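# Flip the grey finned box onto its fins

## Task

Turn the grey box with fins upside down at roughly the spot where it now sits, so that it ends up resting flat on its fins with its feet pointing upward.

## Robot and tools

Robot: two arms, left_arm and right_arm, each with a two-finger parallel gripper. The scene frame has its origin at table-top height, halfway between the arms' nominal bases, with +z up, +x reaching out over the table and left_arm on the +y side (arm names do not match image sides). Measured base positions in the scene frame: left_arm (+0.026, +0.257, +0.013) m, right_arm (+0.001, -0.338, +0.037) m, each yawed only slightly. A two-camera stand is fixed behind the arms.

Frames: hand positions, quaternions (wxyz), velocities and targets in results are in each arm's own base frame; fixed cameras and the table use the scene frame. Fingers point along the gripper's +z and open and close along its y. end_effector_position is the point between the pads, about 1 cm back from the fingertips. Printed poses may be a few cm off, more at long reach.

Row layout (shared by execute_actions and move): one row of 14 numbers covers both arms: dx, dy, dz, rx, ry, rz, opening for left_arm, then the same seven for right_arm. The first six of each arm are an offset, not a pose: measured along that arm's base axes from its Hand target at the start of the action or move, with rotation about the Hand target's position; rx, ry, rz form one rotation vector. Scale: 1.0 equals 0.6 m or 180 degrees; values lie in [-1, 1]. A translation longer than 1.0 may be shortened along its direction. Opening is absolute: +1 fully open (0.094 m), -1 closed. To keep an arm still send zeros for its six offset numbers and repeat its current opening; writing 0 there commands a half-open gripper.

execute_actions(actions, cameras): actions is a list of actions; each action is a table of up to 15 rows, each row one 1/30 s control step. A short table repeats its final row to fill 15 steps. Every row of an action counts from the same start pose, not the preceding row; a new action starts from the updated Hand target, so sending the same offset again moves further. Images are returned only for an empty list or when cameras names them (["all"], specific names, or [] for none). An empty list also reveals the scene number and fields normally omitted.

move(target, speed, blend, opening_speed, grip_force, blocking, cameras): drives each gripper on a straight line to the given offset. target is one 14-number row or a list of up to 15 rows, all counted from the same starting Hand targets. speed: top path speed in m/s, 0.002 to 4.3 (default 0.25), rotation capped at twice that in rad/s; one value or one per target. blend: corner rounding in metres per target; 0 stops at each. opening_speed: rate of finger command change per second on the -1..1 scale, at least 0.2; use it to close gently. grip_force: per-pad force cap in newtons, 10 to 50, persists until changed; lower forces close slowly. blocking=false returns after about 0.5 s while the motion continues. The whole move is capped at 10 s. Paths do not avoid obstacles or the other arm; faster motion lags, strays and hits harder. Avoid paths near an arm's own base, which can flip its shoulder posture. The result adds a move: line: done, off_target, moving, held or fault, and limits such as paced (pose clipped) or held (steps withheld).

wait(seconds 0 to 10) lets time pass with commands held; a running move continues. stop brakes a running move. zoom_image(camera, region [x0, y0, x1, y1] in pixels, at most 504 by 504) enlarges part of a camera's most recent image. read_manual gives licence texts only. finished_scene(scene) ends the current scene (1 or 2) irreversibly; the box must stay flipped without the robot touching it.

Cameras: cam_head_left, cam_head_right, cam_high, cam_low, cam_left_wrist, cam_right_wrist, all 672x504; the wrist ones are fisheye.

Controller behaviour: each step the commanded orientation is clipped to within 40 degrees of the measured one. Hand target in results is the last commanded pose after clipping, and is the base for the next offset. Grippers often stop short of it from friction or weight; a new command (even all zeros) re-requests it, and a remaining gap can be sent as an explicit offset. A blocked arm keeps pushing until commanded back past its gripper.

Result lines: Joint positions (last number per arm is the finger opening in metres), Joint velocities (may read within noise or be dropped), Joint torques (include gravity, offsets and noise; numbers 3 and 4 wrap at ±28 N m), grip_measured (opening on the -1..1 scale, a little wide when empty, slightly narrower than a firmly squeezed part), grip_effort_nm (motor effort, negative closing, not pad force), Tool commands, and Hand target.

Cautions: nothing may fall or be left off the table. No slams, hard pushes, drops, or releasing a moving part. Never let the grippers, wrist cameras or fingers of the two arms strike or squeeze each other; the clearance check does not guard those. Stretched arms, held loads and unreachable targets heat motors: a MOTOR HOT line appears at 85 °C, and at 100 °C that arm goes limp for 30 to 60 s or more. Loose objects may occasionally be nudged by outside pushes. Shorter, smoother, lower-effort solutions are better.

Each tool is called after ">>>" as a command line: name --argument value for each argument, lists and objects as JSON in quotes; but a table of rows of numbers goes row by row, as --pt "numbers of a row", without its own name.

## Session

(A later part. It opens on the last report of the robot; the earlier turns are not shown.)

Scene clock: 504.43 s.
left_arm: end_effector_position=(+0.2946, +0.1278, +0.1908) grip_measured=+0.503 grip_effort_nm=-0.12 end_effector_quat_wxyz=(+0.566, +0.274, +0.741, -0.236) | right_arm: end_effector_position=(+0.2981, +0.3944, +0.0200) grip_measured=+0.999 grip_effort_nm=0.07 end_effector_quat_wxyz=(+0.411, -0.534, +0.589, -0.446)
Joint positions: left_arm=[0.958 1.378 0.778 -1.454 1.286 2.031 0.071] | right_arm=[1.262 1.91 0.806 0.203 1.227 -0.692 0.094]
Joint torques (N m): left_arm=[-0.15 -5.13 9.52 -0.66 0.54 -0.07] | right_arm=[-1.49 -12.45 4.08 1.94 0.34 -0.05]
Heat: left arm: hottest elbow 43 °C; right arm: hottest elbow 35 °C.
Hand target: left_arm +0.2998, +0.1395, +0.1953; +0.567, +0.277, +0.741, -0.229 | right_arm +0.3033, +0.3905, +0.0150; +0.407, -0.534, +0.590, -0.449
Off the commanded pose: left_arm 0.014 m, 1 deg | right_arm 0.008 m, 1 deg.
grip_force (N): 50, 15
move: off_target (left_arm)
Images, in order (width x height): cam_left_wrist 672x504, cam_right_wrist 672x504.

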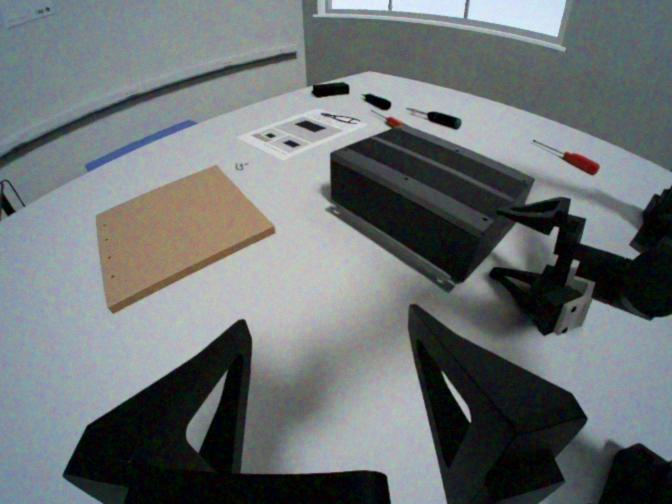

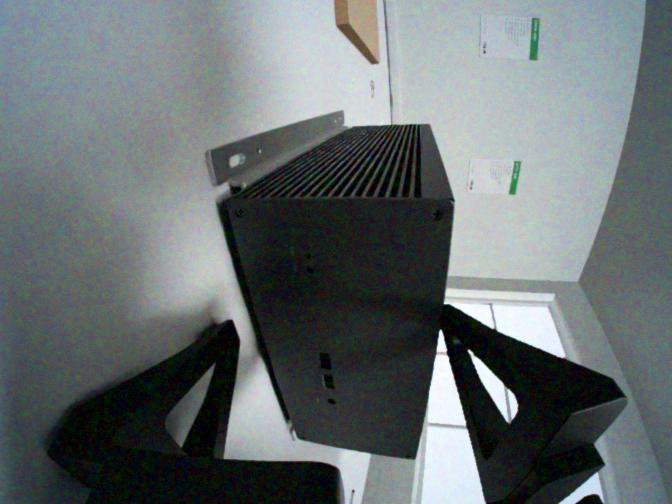

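>>> move --target '[0,0,0,0,0,0,0.5, 0.02,-0.0015,0,0,0,0,1.0]' --speed 0.03 --cameras '["cam_right_wrist","cam_left_wrist"]'

>>> zoom_image --camera "cam_left_wrist" --region '[420, 150, 620, 350]'

>>> zoom_image --camera "cam_right_wrist" --region '[180, 180, 340, 460]'

Scene clock: 531.47 s.
left_arm: end_effector_position=(+0.2946, +0.1278, +0.1908) grip_measured=+0.503 grip_effort_nm=-0.12 end_effector_quat_wxyz=(+0.566, +0.274, +0.741, -0.236) | right_arm: end_effector_position=(+0.3103, +0.3936, +0.0201) grip_measured=+0.999 grip_effort_nm=0.07 end_effector_quat_wxyz=(+0.411, -0.534, +0.589, -0.446)
Joint positions: left_arm=[0.958 1.378 0.778 -1.454 1.286 2.031 0.071] | right_arm=[1.235 1.917 0.806 0.268 1.209 -0.752 0.094]
Joint torques (N m): left_arm=[-0.03 -5.13 9.46 -0.68 0.53 -0.06] | right_arm=[-2.14 -11.99 4.12 2.26 0.31 -0.09]
Heat: left arm: hottest elbow 43 °C; right arm: hottest elbow 34 °C.
Hand target: left_arm +0.2998, +0.1395, +0.1953; +0.567, +0.277, +0.741, -0.229 | right_arm +0.3153, +0.3896, +0.0151; +0.407, -0.534, +0.590, -0.449
Off the commanded pose: left_arm 0.014 m, 1 deg | right_arm 0.008 m, 1 deg.
grip_force (N): 50, 15
move: off_target (left_arm)
Images, in order (width x height): cam_left_wrist 672x504, cam_right_wrist 672x504.

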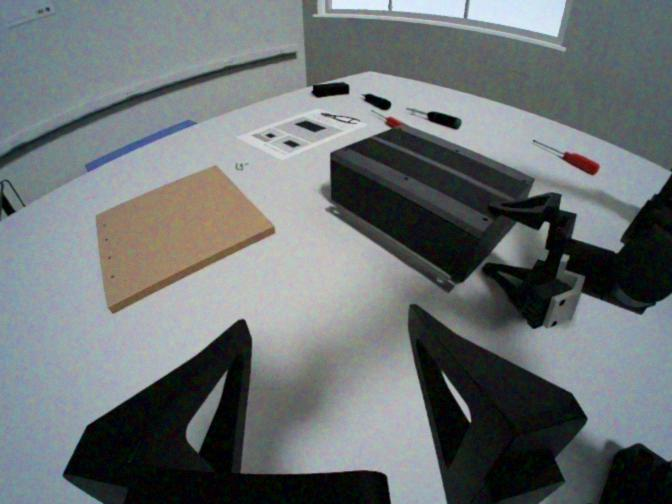

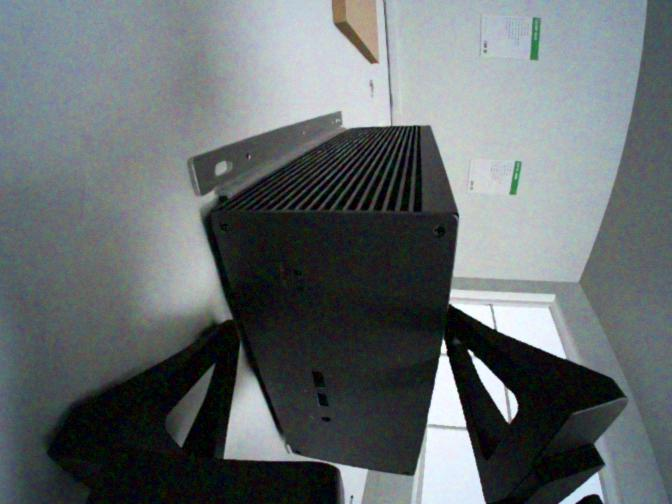

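Scaled by 2.520 from the camera's 672x504 image, which has a finer 960x720 frame.

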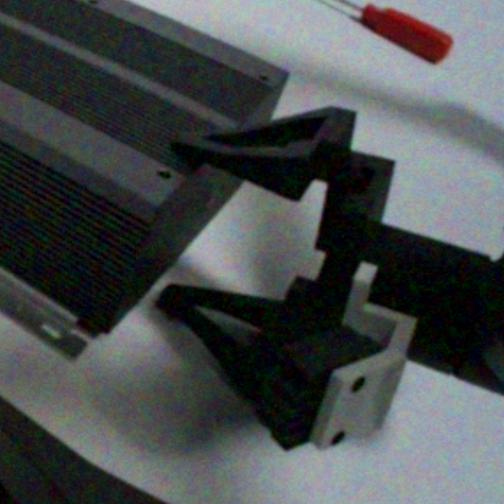

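Scaled by 1.800 from the camera's 672x504 image, which has a finer 960x720 frame.

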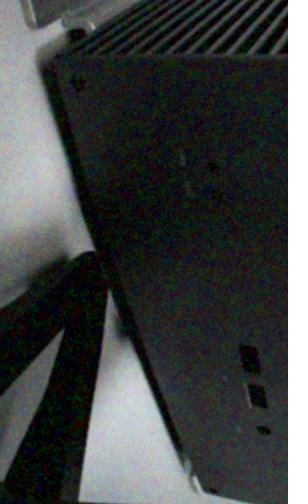

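>>> move --target '[0,0,0,0,0,0,0.5, 0.0125,-0.001,0,0,0,0,1.0]' --speed 0.03 --cameras '["cam_right_wrist"]'

>>> zoom_image --camera "cam_right_wrist" --region '[180, 180, 340, 460]'

Scene clock: 537.07 s.
left_arm: end_effector_position=(+0.2946, +0.1278, +0.1908) grip_measured=+0.503 grip_effort_nm=-0.12 end_effector_quat_wxyz=(+0.566, +0.274, +0.741, -0.236) | right_arm: end_effector_position=(+0.3171, +0.3930, +0.0197) grip_measured=+0.999 grip_effort_nm=0.07 end_effector_quat_wxyz=(+0.411, -0.535, +0.589, -0.446)
Joint positions: left_arm=[0.958 1.378 0.778 -1.454 1.286 2.031 0.071] | right_arm=[1.22 1.922 0.806 0.303 1.198 -0.786 0.094]
Joint torques (N m): left_arm=[-0.03 -5.13 9.5 -0.65 0.54 -0.07] | right_arm=[-1.96 -12.4 4.14 2.28 0.29 -0.05]
Heat: left arm: hottest elbow 43 °C; right arm: hottest elbow 34 °C.
Hand target: left_arm +0.2998, +0.1395, +0.1953; +0.567, +0.277, +0.741, -0.229 | right_arm +0.3227, +0.3891, +0.0150; +0.407, -0.534, +0.590, -0.449
Off the commanded pose: left_arm 0.014 m, 1 deg | right_arm 0.008 m, 1 deg.
grip_force (N): 50, 15
move: off_target (left_arm)
Images, in order (width x height): cam_right_wrist 672x504.

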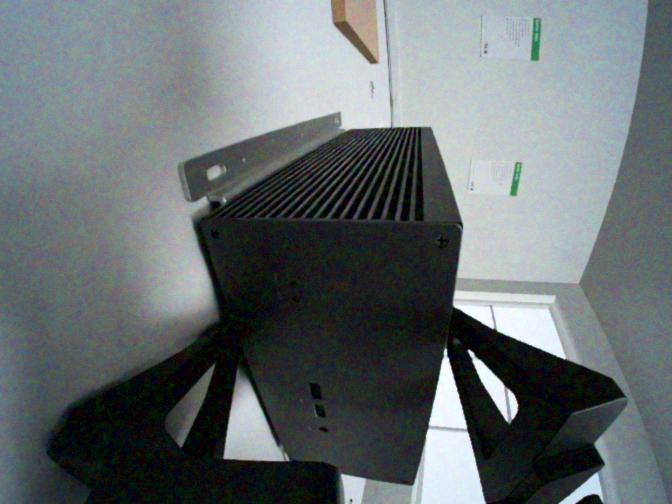

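Scaled by 1.800 from the camera's 672x504 image, which has a finer 960x720 frame.

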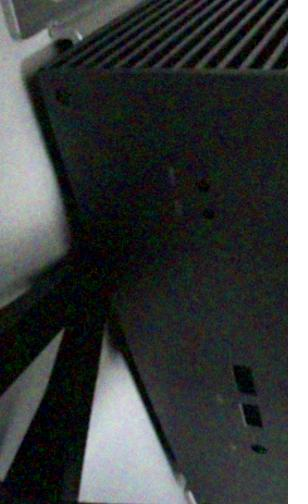

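>>> move --target '[0,0,0,0,0,0,0.5, 0.0117,-0.001,-0.001,0,0,0,1.0]' --speed 0.02 --cameras '["cam_right_wrist"]'

>>> zoom_image --camera "cam_right_wrist" --region '[180, 180, 340, 460]'

Scene clock: 547.70 s.
left_arm: end_effector_position=(+0.2946, +0.1278, +0.1908) grip_measured=+0.503 grip_effort_nm=-0.12 end_effector_quat_wxyz=(+0.566, +0.274, +0.741, -0.236) | right_arm: end_effector_position=(+0.3189, +0.3934, +0.0197) grip_measured=+0.999 grip_effort_nm=0.07 end_effector_quat_wxyz=(-0.411, +0.539, -0.585, +0.446)
Joint positions: left_arm=[0.958 1.378 0.778 -1.454 1.286 2.031 0.071] | right_arm=[1.215 1.924 0.802 0.331 1.191 -0.817 0.094]
Joint torques (N m): left_arm=[-0.15 -5.13 9.51 -0.64 0.55 -0.07] | right_arm=[-2.02 -11.93 4.36 2.51 0.1 -0.03]
Heat: left arm: hottest elbow 43 °C; right arm: hottest elbow 34 °C.
Hand target: left_arm +0.2998, +0.1395, +0.1953; +0.567, +0.277, +0.741, -0.229 | right_arm +0.3298, +0.3884, +0.0145; -0.407, +0.534, -0.590, +0.449
Off the commanded pose: left_arm 0.014 m, 1 deg | right_arm 0.013 m, 1 deg.
grip_force (N): 50, 15
move: off_target (left_arm, right_arm)
Images, in order (width x height): cam_right_wrist 672x504.

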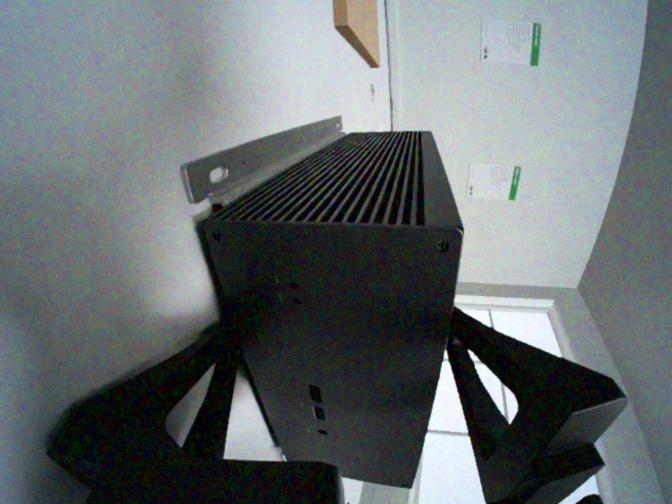

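Scaled by 1.800 from the camera's 672x504 image, which has a finer 960x720 frame.

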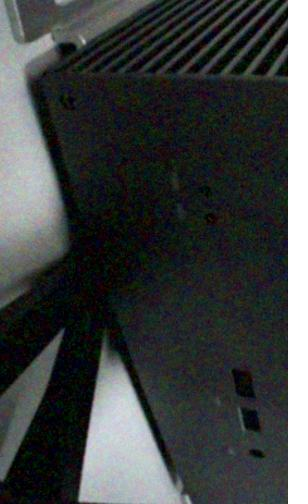

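>>> move --target '[0,0,0,0,0,0,0.5, -0.004,0,0,0,0,0,0.8]' --speed 0.02 --grip_force '[50,15]' --opening_speed 0.25 --cameras '["cam_right_wrist","cam_left_wrist"]'

>>> zoom_image --camera "cam_right_wrist" --region '[180, 180, 340, 460]'

Scene clock: 558.23 s.
left_arm: end_effector_position=(+0.2946, +0.1278, +0.1908) grip_measured=+0.503 grip_effort_nm=-0.12 end_effector_quat_wxyz=(+0.566, +0.274, +0.741, -0.236) | right_arm: end_effector_position=(+0.3189, +0.3934, +0.0197) grip_measured=+0.960 grip_effort_nm=-0.39 end_effector_quat_wxyz=(-0.411, +0.539, -0.585, +0.446)
Joint positions: left_arm=[0.958 1.378 0.778 -1.454 1.286 2.031 0.071] | right_arm=[1.215 1.924 0.802 0.331 1.191 -0.817 0.092]
Joint torques (N m): left_arm=[-0.03 -5.13 9.5 -0.66 0.54 -0.06] | right_arm=[-2.2 -11.81 4.51 2.11 0.24 0.06]
Heat: left arm: hottest elbow 43 °C; right arm: hottest elbow 35 °C.
Hand target: left_arm +0.2998, +0.1395, +0.1953; +0.567, +0.277, +0.741, -0.229 | right_arm +0.3274, +0.3884, +0.0145; -0.407, +0.534, -0.590, +0.449
Off the commanded pose: left_arm 0.014 m, 1 deg | right_arm 0.011 m, 1 deg.
grip_force (N): 50, 15
move: off_target (left_arm, right_arm)
Images, in order (width x height): cam_left_wrist 672x504, cam_right_wrist 672x504.

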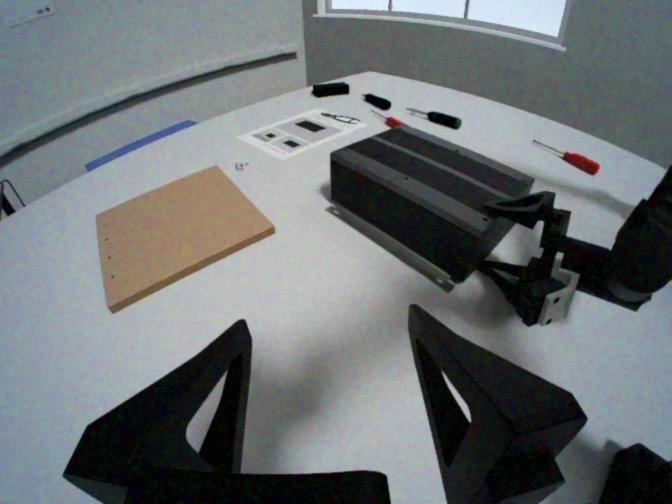

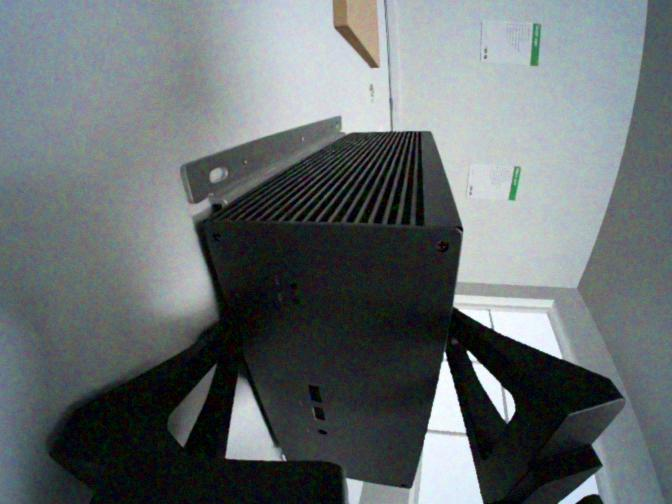

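Scaled by 1.800 from the camera's 672x504 image, which has a finer 960x720 frame.

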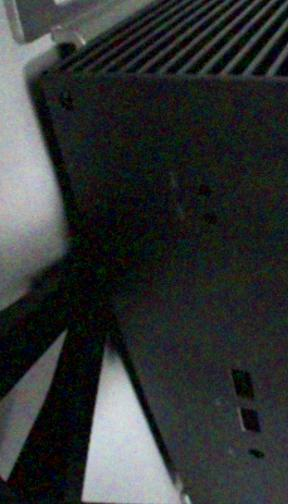

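>>> zoom_image --camera "cam_left_wrist" --region '[440, 180, 560, 300]'

Scaled by 4.200 from the camera's 672x504 image, which has a finer 960x720 frame.

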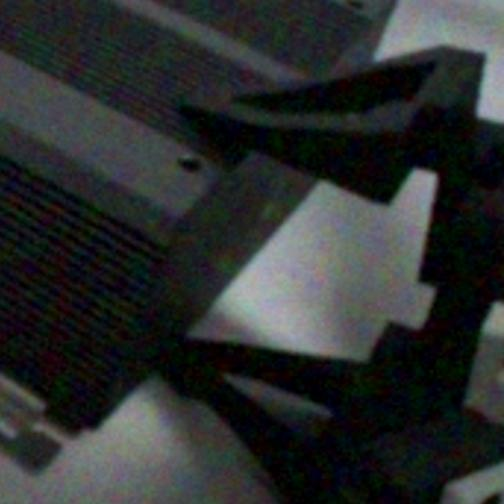

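>>> move --target '[0,0,0,0,0,0,0.5, -0.004,0,0.03,0,0,0,0.8]' --speed 0.02 --grip_force '[50,40]' --cameras '["cam_right_wrist","cam_left_wrist"]'

Scene clock: 648.07 s.
left_arm: end_effector_position=(+0.2946, +0.1278, +0.1908) grip_measured=+0.503 grip_effort_nm=-0.12 end_effector_quat_wxyz=(+0.566, +0.274, +0.741, -0.236) | right_arm: end_effector_position=(+0.3182, +0.3931, +0.0244) grip_measured=+0.800 grip_effort_nm=-0.02 end_effector_quat_wxyz=(-0.407, +0.544, -0.584, +0.444)
Joint positions: left_arm=[0.958 1.378 0.778 -1.454 1.286 2.031 0.071] | right_arm=[1.215 1.903 0.801 0.297 1.182 -0.811 0.085]
Joint torques (N m): left_arm=[-0.03 -5.19 9.52 -0.65 0.54 -0.07] | right_arm=[-2.43 -13.98 4.51 1.07 0.85 0.03]
Heat: left arm: hottest elbow 43 °C; right arm: hottest elbow 35 °C.
Hand target: left_arm +0.2998, +0.1395, +0.1953; +0.567, +0.277, +0.741, -0.229 | right_arm +0.3251, +0.3885, +0.0324; -0.407, +0.534, -0.590, +0.449
Off the commanded pose: left_arm 0.014 m, 1 deg | right_arm 0.012 m, 1 deg.
grip_force (N): 50, 40
move: off_target (left_arm, right_arm)
Images, in order (width x height): cam_left_wrist 672x504, cam_right_wrist 672x504.

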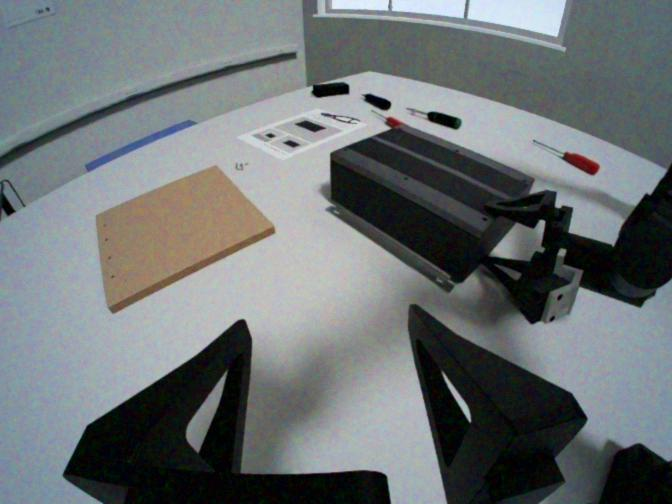

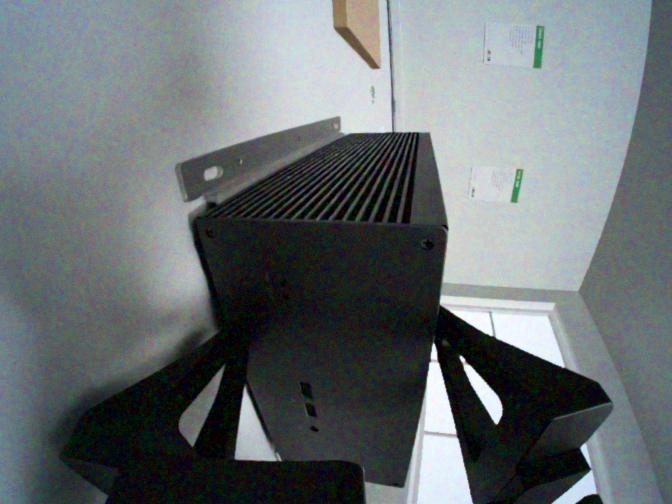

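>>> move --pt "0 0 0 0 0 0 0.5 0 0 -0.01 0 0 0 1.0" --pt "0 0 0 0 0 0 0.5 -0.033 0.003 -0.02 0 0 0 1.0" --speed 0.03 --opening_speed 0.5 --cameras '["cam_right_wrist"]'

Scene clock: 683.60 s.
left_arm: end_effector_position=(+0.2946, +0.1278, +0.1908) grip_measured=+0.503 grip_effort_nm=-0.12 end_effector_quat_wxyz=(+0.566, +0.274, +0.741, -0.236) | right_arm: end_effector_position=(+0.3108, +0.3875, +0.0237) grip_measured=+0.999 grip_effort_nm=0.06 end_effector_quat_wxyz=(+0.407, -0.530, +0.593, -0.450)
Joint positions: left_arm=[0.958 1.378 0.778 -1.454 1.286 2.031 0.071] | right_arm=[1.231 1.901 0.801 0.231 1.217 -0.729 0.094]
Joint torques (N m): left_arm=[0.09 -5.13 9.48 -0.64 0.54 -0.07] | right_arm=[0.5 -12.75 4.27 1.2 0.59 0.15]
Heat: left arm: hottest elbow 44 °C; right arm: hottest elbow 34 °C.
Hand target: left_arm +0.2998, +0.1395, +0.1953; +0.567, +0.277, +0.741, -0.229 | right_arm +0.3053, +0.3903, +0.0205; +0.407, -0.534, +0.590, -0.449
Off the commanded pose: left_arm 0.014 m, 1 deg | right_arm 0.007 m, 1 deg.
grip_force (N): 50, 40
move: off_target (left_arm)
Images, in order (width x height): cam_right_wrist 672x504.

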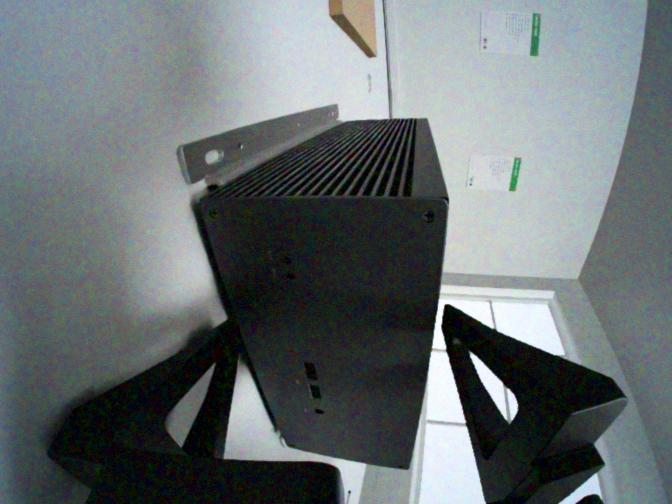

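>>> move --target '[0,0,0,0,0,0,0.5, -0.0255,0.005,-0.0083,-0.0012,-0.0133,0,1.0]' --speed 0.03 --cameras '["cam_right_wrist"]'

Scene clock: 699.67 s.
left_arm: end_effector_position=(+0.2946, +0.1278, +0.1908) grip_measured=+0.503 grip_effort_nm=-0.12 end_effector_quat_wxyz=(+0.566, +0.274, +0.741, -0.236) | right_arm: end_effector_position=(+0.2953, +0.3905, +0.0196) grip_measured=+0.999 grip_effort_nm=0.07 end_effector_quat_wxyz=(+0.412, -0.526, +0.581, -0.465)
Joint positions: left_arm=[0.958 1.378 0.778 -1.454 1.286 2.031 0.071] | right_arm=[1.271 1.927 0.801 0.231 1.274 -0.709 0.094]
Joint torques (N m): left_arm=[0.03 -5.01 9.5 -0.7 0.54 -0.07] | right_arm=[0.38 -12.1 3.95 2.21 0.62 0.22]
Heat: left arm: hottest elbow 44 °C; right arm: hottest elbow 34 °C.
Hand target: left_arm +0.2998, +0.1395, +0.1953; +0.567, +0.277, +0.741, -0.229 | right_arm +0.2899, +0.3934, +0.0156; +0.418, -0.525, +0.580, -0.461
Off the commanded pose: left_arm 0.014 m, 1 deg | right_arm 0.007 m, 1 deg.
grip_force (N): 50, 40
move: off_target (left_arm)
Images, in order (width x height): cam_right_wrist 672x504.

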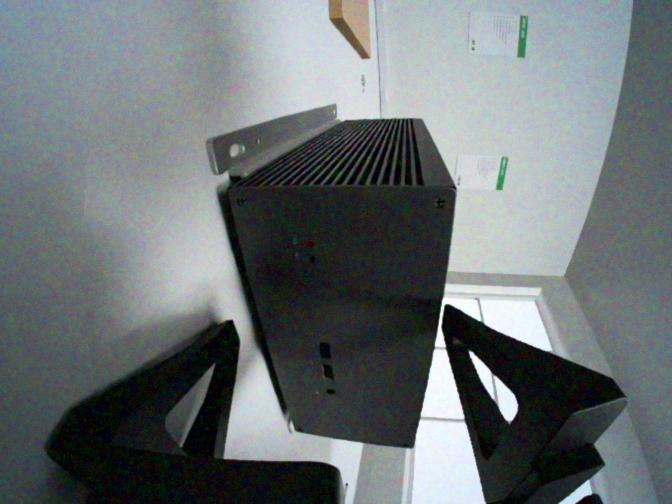

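>>> move --target '[0,0,0,0,0,0,0.5, 0.0433,-0.0045,-0.001,0,0,0,1.0]' --speed 0.03 --cameras '["cam_right_wrist"]'

>>> zoom_image --camera "cam_right_wrist" --region '[180, 180, 340, 460]'

>>> zoom_image --camera "cam_right_wrist" --region '[380, 240, 540, 400]'

Scene clock: 725.07 s.
left_arm: end_effector_position=(+0.2946, +0.1278, +0.1908) grip_measured=+0.503 grip_effort_nm=-0.12 end_effector_quat_wxyz=(+0.566, +0.274, +0.741, -0.236) | right_arm: end_effector_position=(+0.3109, +0.3946, +0.0197) grip_measured=+0.999 grip_effort_nm=0.07 end_effector_quat_wxyz=(+0.422, -0.525, +0.580, -0.458)
Joint positions: left_arm=[0.958 1.378 0.778 -1.454 1.286 2.031 0.071] | right_arm=[1.238 1.945 0.797 0.385 1.24 -0.827 0.094]
Joint torques (N m): left_arm=[0.03 -5.01 9.5 -0.68 0.53 -0.07] | right_arm=[-2.02 -12.51 3.81 2.22 0.29 -0.06]
Heat: left arm: hottest elbow 44 °C; right arm: hottest elbow 34 °C.
Hand target: left_arm +0.2998, +0.1395, +0.1953; +0.567, +0.277, +0.741, -0.229 | right_arm +0.3159, +0.3906, +0.0149; +0.418, -0.525, +0.580, -0.461
Off the commanded pose: left_arm 0.014 m, 1 deg | right_arm 0.008 m, 1 deg.
grip_force (N): 50, 40
move: off_target (left_arm)
Images, in order (width x height): cam_right_wrist 672x504.

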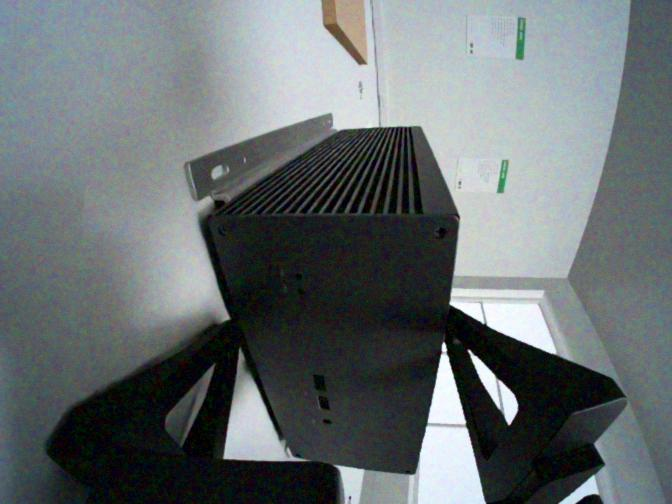

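Scaled by 1.800 from the camera's 672x504 image, which has a finer 960x720 frame.

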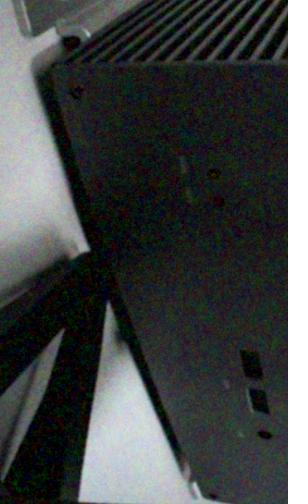

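Scaled by 3.150 from the camera's 672x504 image, which has a finer 960x720 frame.

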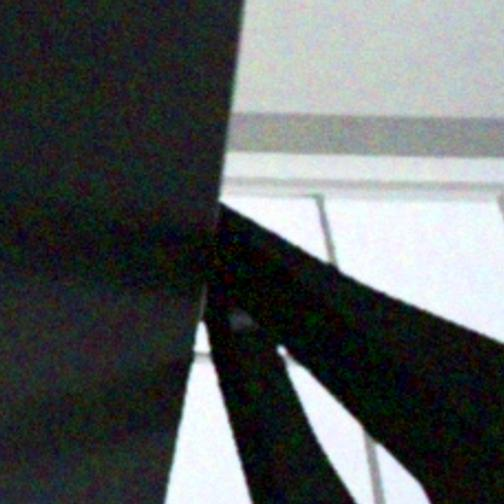

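>>> move --target '[0,0,0,0,0,0,0.5, 0.0133,-0.0015,0,0,0,0,1.0]' --speed 0.03 --cameras '["cam_right_wrist"]'

>>> zoom_image --camera "cam_right_wrist" --region '[180, 180, 340, 460]'

Scene clock: 730.83 s.
left_arm: end_effector_position=(+0.2946, +0.1278, +0.1908) grip_measured=+0.503 grip_effort_nm=-0.12 end_effector_quat_wxyz=(+0.566, +0.274, +0.741, -0.236) | right_arm: end_effector_position=(+0.3180, +0.3939, +0.0191) grip_measured=+0.999 grip_effort_nm=0.07 end_effector_quat_wxyz=(+0.422, -0.527, +0.579, -0.458)
Joint positions: left_arm=[0.958 1.378 0.778 -1.454 1.286 2.031 0.071] | right_arm=[1.222 1.951 0.797 0.424 1.227 -0.863 0.094]
Joint torques (N m): left_arm=[-0.03 -5.07 9.5 -0.69 0.54 -0.07] | right_arm=[-1.96 -12.34 4.07 2.17 0.29 -0.06]
Heat: left arm: hottest elbow 44 °C; right arm: hottest elbow 34 °C.
Hand target: left_arm +0.2998, +0.1395, +0.1953; +0.567, +0.277, +0.741, -0.229 | right_arm +0.3238, +0.3896, +0.0149; +0.418, -0.525, +0.580, -0.461
Off the commanded pose: left_arm 0.014 m, 1 deg | right_arm 0.008 m, 1 deg.
grip_force (N): 50, 40
move: off_target (left_arm)
Images, in order (width x height): cam_right_wrist 672x504.

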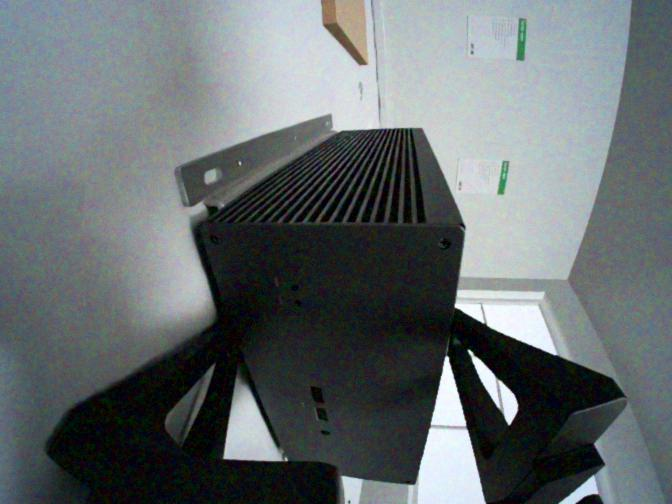

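Scaled by 1.800 from the camera's 672x504 image, which has a finer 960x720 frame.

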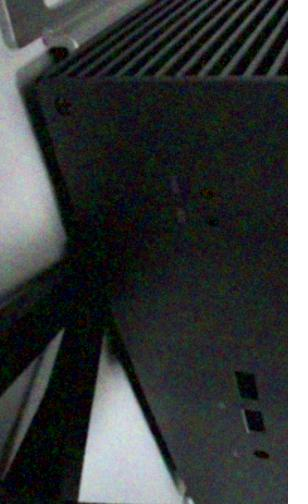

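>>> move --target '[0,0,0,0,0,0,0.5, 0.0117,-0.0012,0,0,0,0,1.0]' --speed 0.02 --cameras '["cam_right_wrist","cam_left_wrist"]'

>>> zoom_image --camera "cam_right_wrist" --region '[180, 180, 340, 460]'

>>> zoom_image --camera "cam_left_wrist" --region '[440, 180, 560, 300]'

Scene clock: 738.57 s.
left_arm: end_effector_position=(+0.2946, +0.1278, +0.1908) grip_measured=+0.503 grip_effort_nm=-0.12 end_effector_quat_wxyz=(+0.566, +0.274, +0.741, -0.236) | right_arm: end_effector_position=(+0.3204, +0.3938, +0.0192) grip_measured=+0.999 grip_effort_nm=0.05 end_effector_quat_wxyz=(+0.424, -0.528, +0.577, -0.457)
Joint positions: left_arm=[0.958 1.378 0.778 -1.454 1.286 2.031 0.071] | right_arm=[1.216 1.953 0.793 0.453 1.22 -0.888 0.094]
Joint torques (N m): left_arm=[0.03 -5.01 9.51 -0.66 0.54 -0.08] | right_arm=[-2.78 -11.99 4.22 2.13 0.05 -0.11]
Heat: left arm: hottest elbow 44 °C; right arm: hottest elbow 34 °C.
Hand target: left_arm +0.2998, +0.1395, +0.1953; +0.567, +0.277, +0.741, -0.229 | right_arm +0.3310, +0.3890, +0.0150; +0.418, -0.525, +0.580, -0.461
Off the commanded pose: left_arm 0.014 m, 1 deg | right_arm 0.012 m, 1 deg.
grip_force (N): 50, 40
move: off_target (left_arm, right_arm)
Images, in order (width x height): cam_left_wrist 672x504, cam_right_wrist 672x504.

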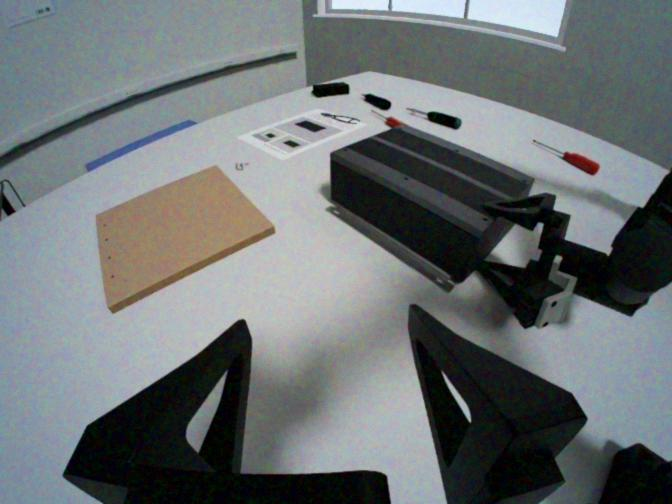

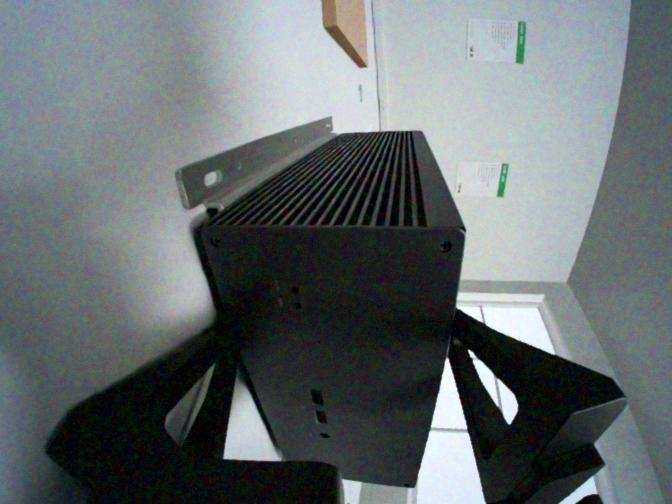

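Scaled by 1.800 from the camera's 672x504 image, which has a finer 960x720 frame.

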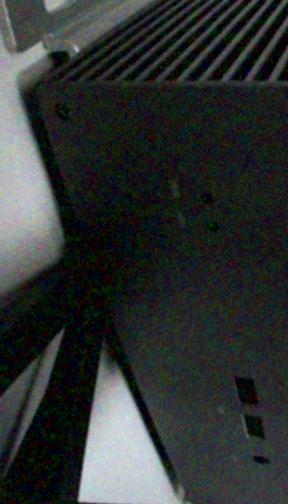

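Scaled by 4.200 from the camera's 672x504 image, which has a finer 960x720 frame.

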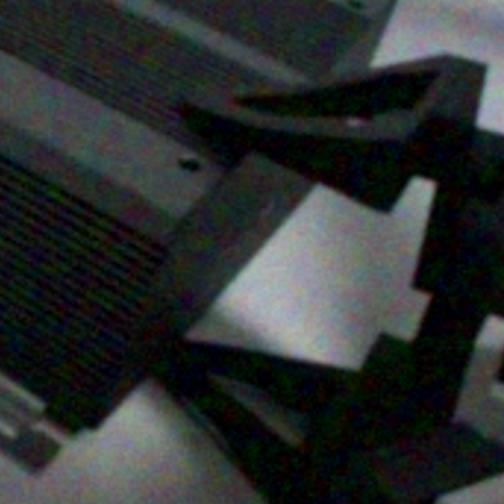

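>>> execute_actions --actions '[]' --cameras '["cam_low","cam_high","cam_head_left","cam_head_right"]'

>>> zoom_image --camera "cam_low" --region '[230, 240, 370, 300]'

>>> zoom_image --camera "cam_high" --region '[260, 120, 400, 260]'

>>> zoom_image --camera "cam_head_left" --region '[250, 210, 390, 370]'

Scene clock: 787.73 s.
left_arm: end_effector_position=(+0.2946, +0.1278, +0.1908) grip_measured=+0.503 grip_effort_nm=-0.12 end_effector_quat_wxyz=(+0.566, +0.274, +0.741, -0.236) | right_arm: end_effector_position=(+0.3203, +0.3937, +0.0191) grip_measured=+0.999 grip_effort_nm=0.05 end_effector_quat_wxyz=(+0.423, -0.528, +0.577, -0.457)
Joint positions: left_arm=[0.958 1.378 0.778 -1.454 1.286 2.031 0.071] | right_arm=[1.216 1.953 0.793 0.453 1.22 -0.888 0.094]
Joint velocities: within noise
Joint torques (N m): left_arm=[-0.15 -4.95 9.5 -0.64 0.54 -0.07] | right_arm=[-2.67 -12.16 4.36 2.33 0.06 -0.12]
Heat: left arm: hottest elbow 44 °C; right arm: hottest elbow 34 °C.
Hand target: left_arm +0.2998, +0.1395, +0.1953; +0.567, +0.277, +0.741, -0.229 | right_arm +0.3309, +0.3889, +0.0149; +0.418, -0.525, +0.580, -0.461
Tool commands: left_gripper/opening=+0.5 right_gripper/opening=+1.0
Off the commanded pose: left_arm 0.014 m, 1 deg | right_arm 0.012 m, 1 deg.
grip_force (N): 50, 40
Images, in order (width x height): cam_head_left 672x504, cam_head_right 672x504, cam_high 672x504, cam_low 672x504.

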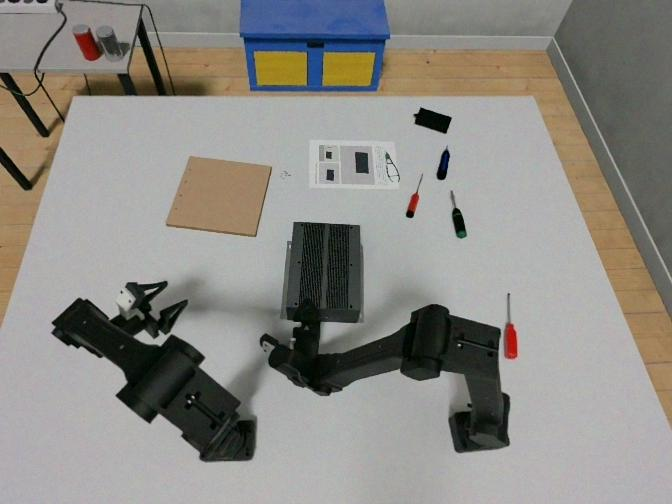

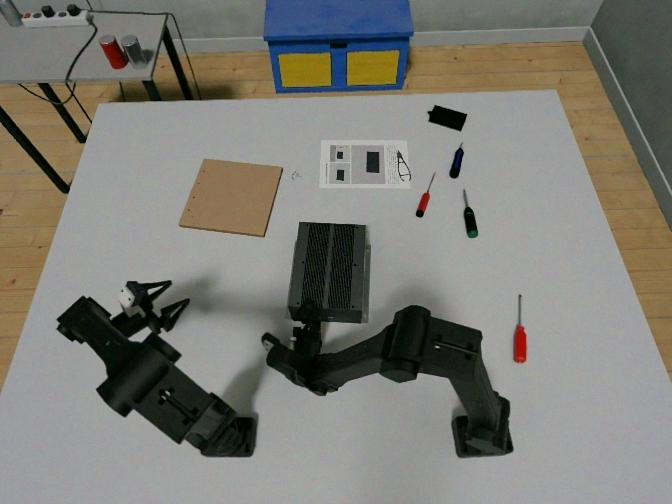

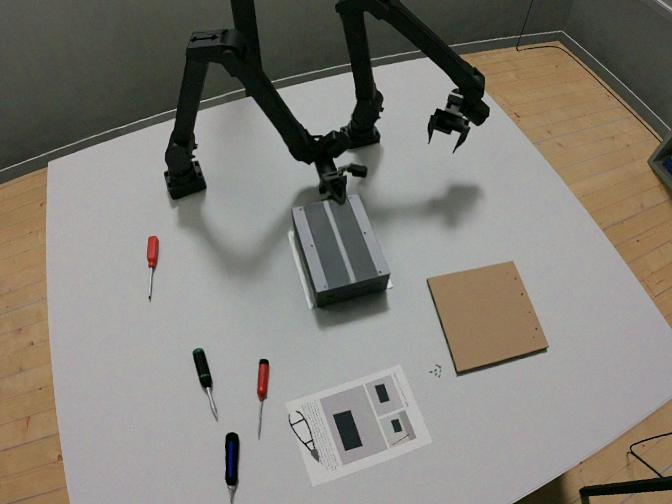

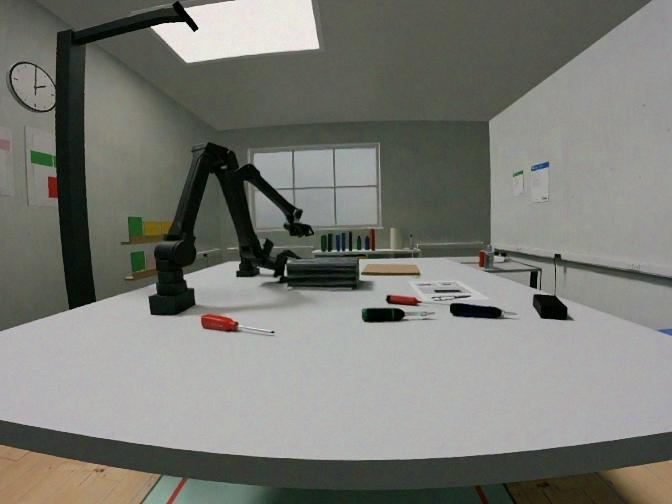

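Scaled by 3.600.

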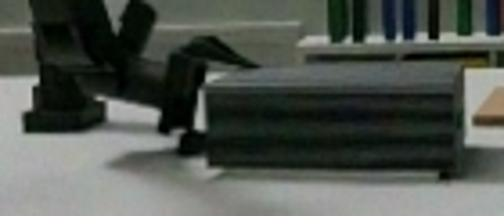

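Scaled by 3.600.

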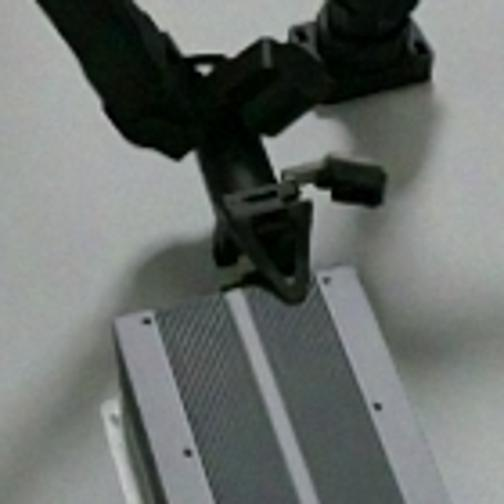

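Scaled by 3.150.

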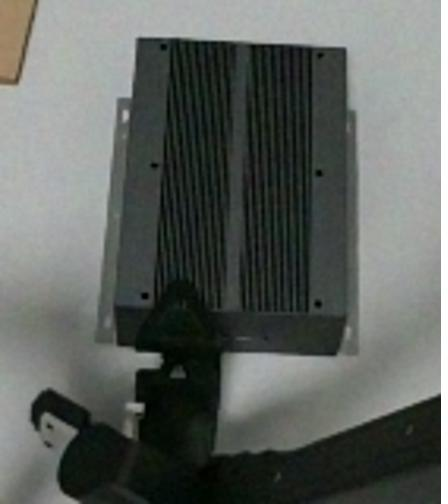

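>>> move --pt "0 0 0 0 0 0 0.5 -0.06 0.005 0.003 0 0 0 1.0" --pt "0 0 0 0 0 0 0.5 -0.0715 -0.0415 0.003 0 0 0 1.0" --speed 0.05 --cameras '["cam_right_wrist","cam_left_wrist"]'

Scene clock: 850.17 s.
left_arm: end_effector_position=(+0.2946, +0.1278, +0.1908) grip_measured=+0.503 grip_effort_nm=-0.12 end_effector_quat_wxyz=(+0.566, +0.274, +0.741, -0.236) | right_arm: end_effector_position=(+0.2938, +0.3653, +0.0184) grip_measured=+0.999 grip_effort_nm=0.04 end_effector_quat_wxyz=(+0.413, -0.525, +0.580, -0.467)
Joint positions: left_arm=[0.958 1.378 0.778 -1.454 1.286 2.031 0.071] | right_arm=[1.257 1.904 0.724 0.331 1.269 -0.757 0.094]
Joint torques (N m): left_arm=[-0.03 -5.19 9.51 -0.61 0.54 -0.06] | right_arm=[-0.09 -12.22 2.55 1.88 0.39 0.17]
Heat: left arm: hottest elbow 44 °C; right arm: hottest elbow 34 °C.
Hand target: left_arm +0.2998, +0.1395, +0.1953; +0.567, +0.277, +0.741, -0.229 | right_arm +0.2880, +0.3640, +0.0168; +0.418, -0.525, +0.580, -0.461
Off the commanded pose: left_arm 0.014 m, 1 deg | right_arm 0.006 m, 1 deg.
grip_force (N): 50, 40
move: off_target (left_arm)
Images, in order (width x height): cam_left_wrist 672x504, cam_right_wrist 672x504.

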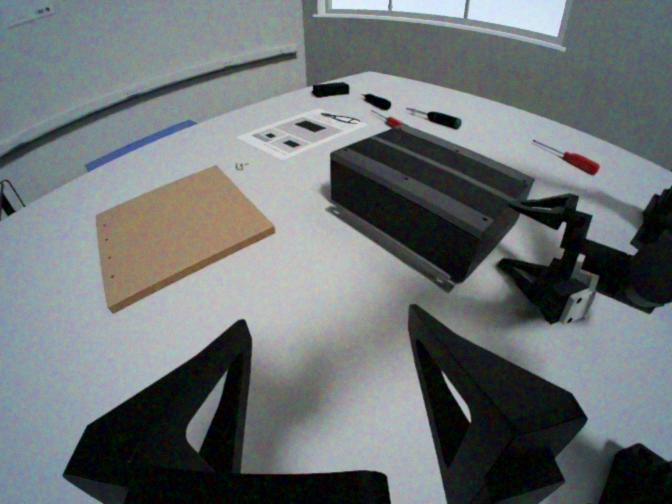

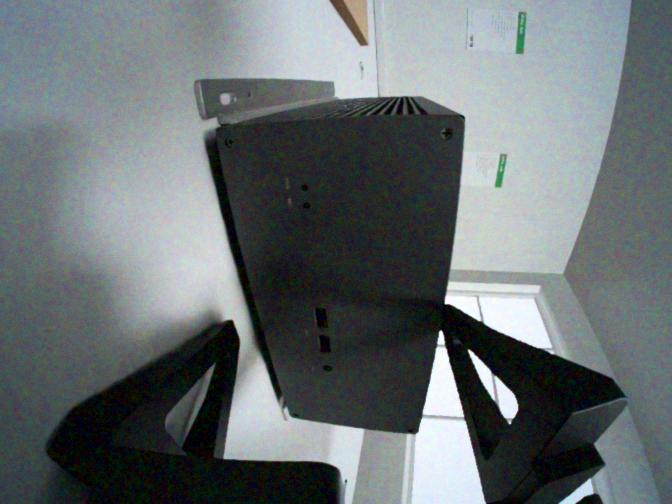

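>>> zoom_image --camera "cam_right_wrist" --region '[180, 70, 480, 270]'

>>> zoom_image --camera "cam_right_wrist" --region '[200, 290, 500, 490]'

Scaled by 1.680 from the camera's 672x504 image, which has a finer 960x720 frame.

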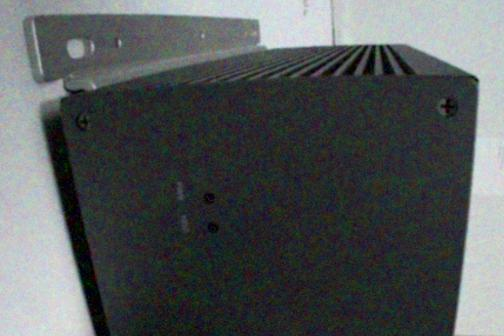

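Scaled by 1.680 from the camera's 672x504 image, which has a finer 960x720 frame.

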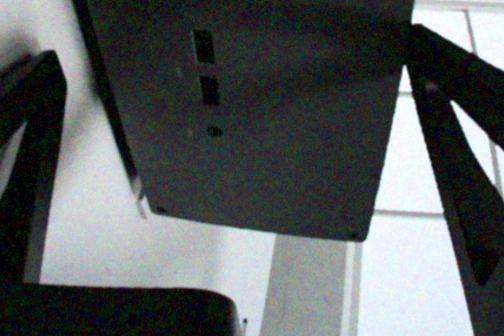

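>>> move --target '[0,0,0,0,0,0,0.5, 0.0367,-0.004,-0.001,0,0,0,1.0]' --speed 0.03 --cameras '["cam_right_wrist"]'

>>> zoom_image --camera "cam_right_wrist" --region '[180, 180, 340, 460]'

Scene clock: 924.40 s.
left_arm: end_effector_position=(+0.2946, +0.1278, +0.1908) grip_measured=+0.503 grip_effort_nm=-0.12 end_effector_quat_wxyz=(+0.566, +0.274, +0.741, -0.236) | right_arm: end_effector_position=(+0.3057, +0.3656, +0.0204) grip_measured=+0.999 grip_effort_nm=0.04 end_effector_quat_wxyz=(+0.422, -0.525, +0.580, -0.458)
Joint positions: left_arm=[0.958 1.378 0.778 -1.454 1.286 2.031 0.071] | right_arm=[1.227 1.908 0.709 0.456 1.233 -0.849 0.094]
Joint torques (N m): left_arm=[-0.15 -5.13 9.48 -0.66 0.55 -0.07] | right_arm=[-1.49 -10.99 3.36 2.14 0.27 -0.08]
Heat: left arm: hottest elbow 44 °C; right arm: hottest elbow 33 °C.
Hand target: left_arm +0.2998, +0.1395, +0.1953; +0.567, +0.277, +0.741, -0.229 | right_arm +0.3100, +0.3616, +0.0161; +0.418, -0.525, +0.580, -0.461
Off the commanded pose: left_arm 0.014 m, 1 deg | right_arm 0.007 m, 1 deg.
grip_force (N): 50, 40
move: off_target (left_arm)
Images, in order (width x height): cam_right_wrist 672x504.

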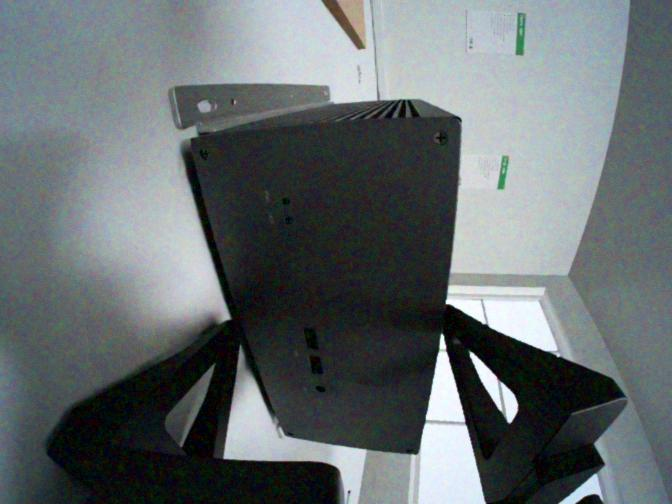

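Scaled by 1.800 from the camera's 672x504 image, which has a finer 960x720 frame.

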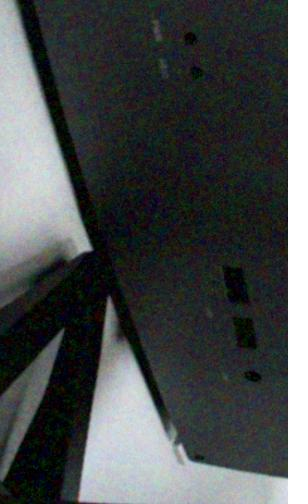

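>>> execute_actions --actions '[]' --cameras '["cam_right_wrist","cam_left_wrist","cam_low"]'

Scene clock: 967.67 s.
left_arm: end_effector_position=(+0.2946, +0.1278, +0.1908) grip_measured=+0.503 grip_effort_nm=-0.12 end_effector_quat_wxyz=(+0.566, +0.274, +0.741, -0.236) | right_arm: end_effector_position=(+0.3057, +0.3656, +0.0204) grip_measured=+0.999 grip_effort_nm=0.05 end_effector_quat_wxyz=(+0.422, -0.525, +0.580, -0.458)
Joint positions: left_arm=[0.958 1.378 0.778 -1.454 1.286 2.031 0.071] | right_arm=[1.227 1.908 0.709 0.456 1.233 -0.85 0.094]
Joint velocities: within noise
Joint torques (N m): left_arm=[-0.03 -5.07 9.48 -0.66 0.53 -0.06] | right_arm=[-1.96 -10.7 3.48 2.24 0.28 -0.05]
Heat: left arm: hottest elbow 44 °C; right arm: hottest elbow 32 °C.
Hand target: left_arm +0.2998, +0.1395, +0.1953; +0.567, +0.277, +0.741, -0.229 | right_arm +0.3100, +0.3616, +0.0161; +0.418, -0.525, +0.580, -0.461
Tool commands: left_gripper/opening=+0.5 right_gripper/opening=+1.0
Off the commanded pose: left_arm 0.014 m, 1 deg | right_arm 0.007 m, 1 deg.
grip_force (N): 50, 40
Images, in order (width x height): cam_low 672x504, cam_left_wrist 672x504, cam_right_wrist 672x504.

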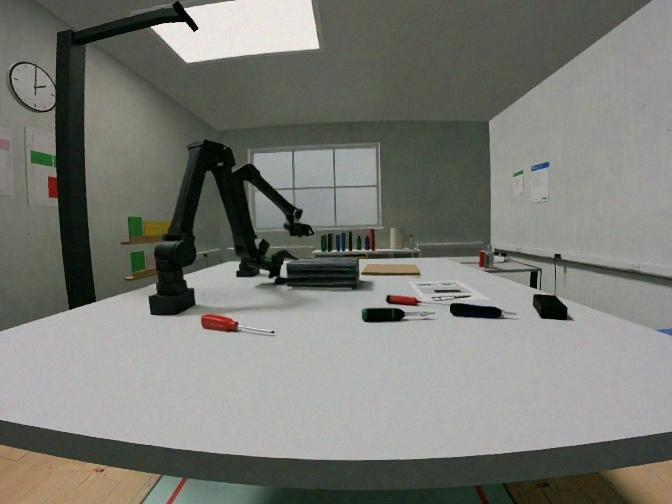

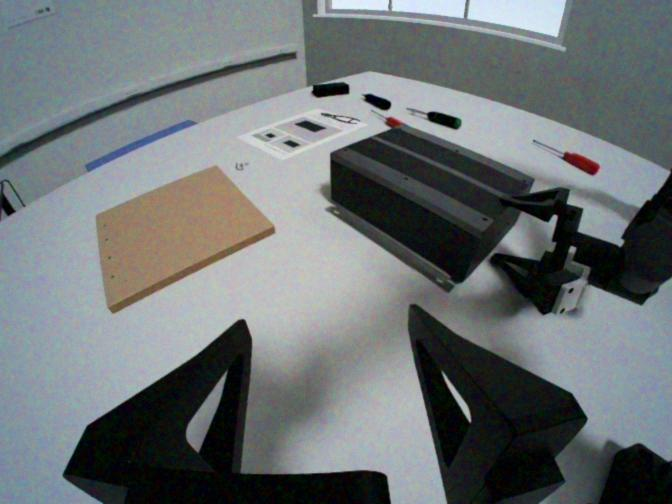

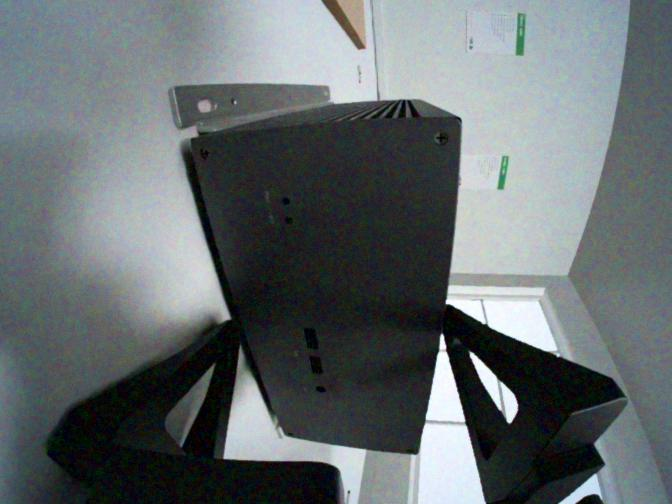

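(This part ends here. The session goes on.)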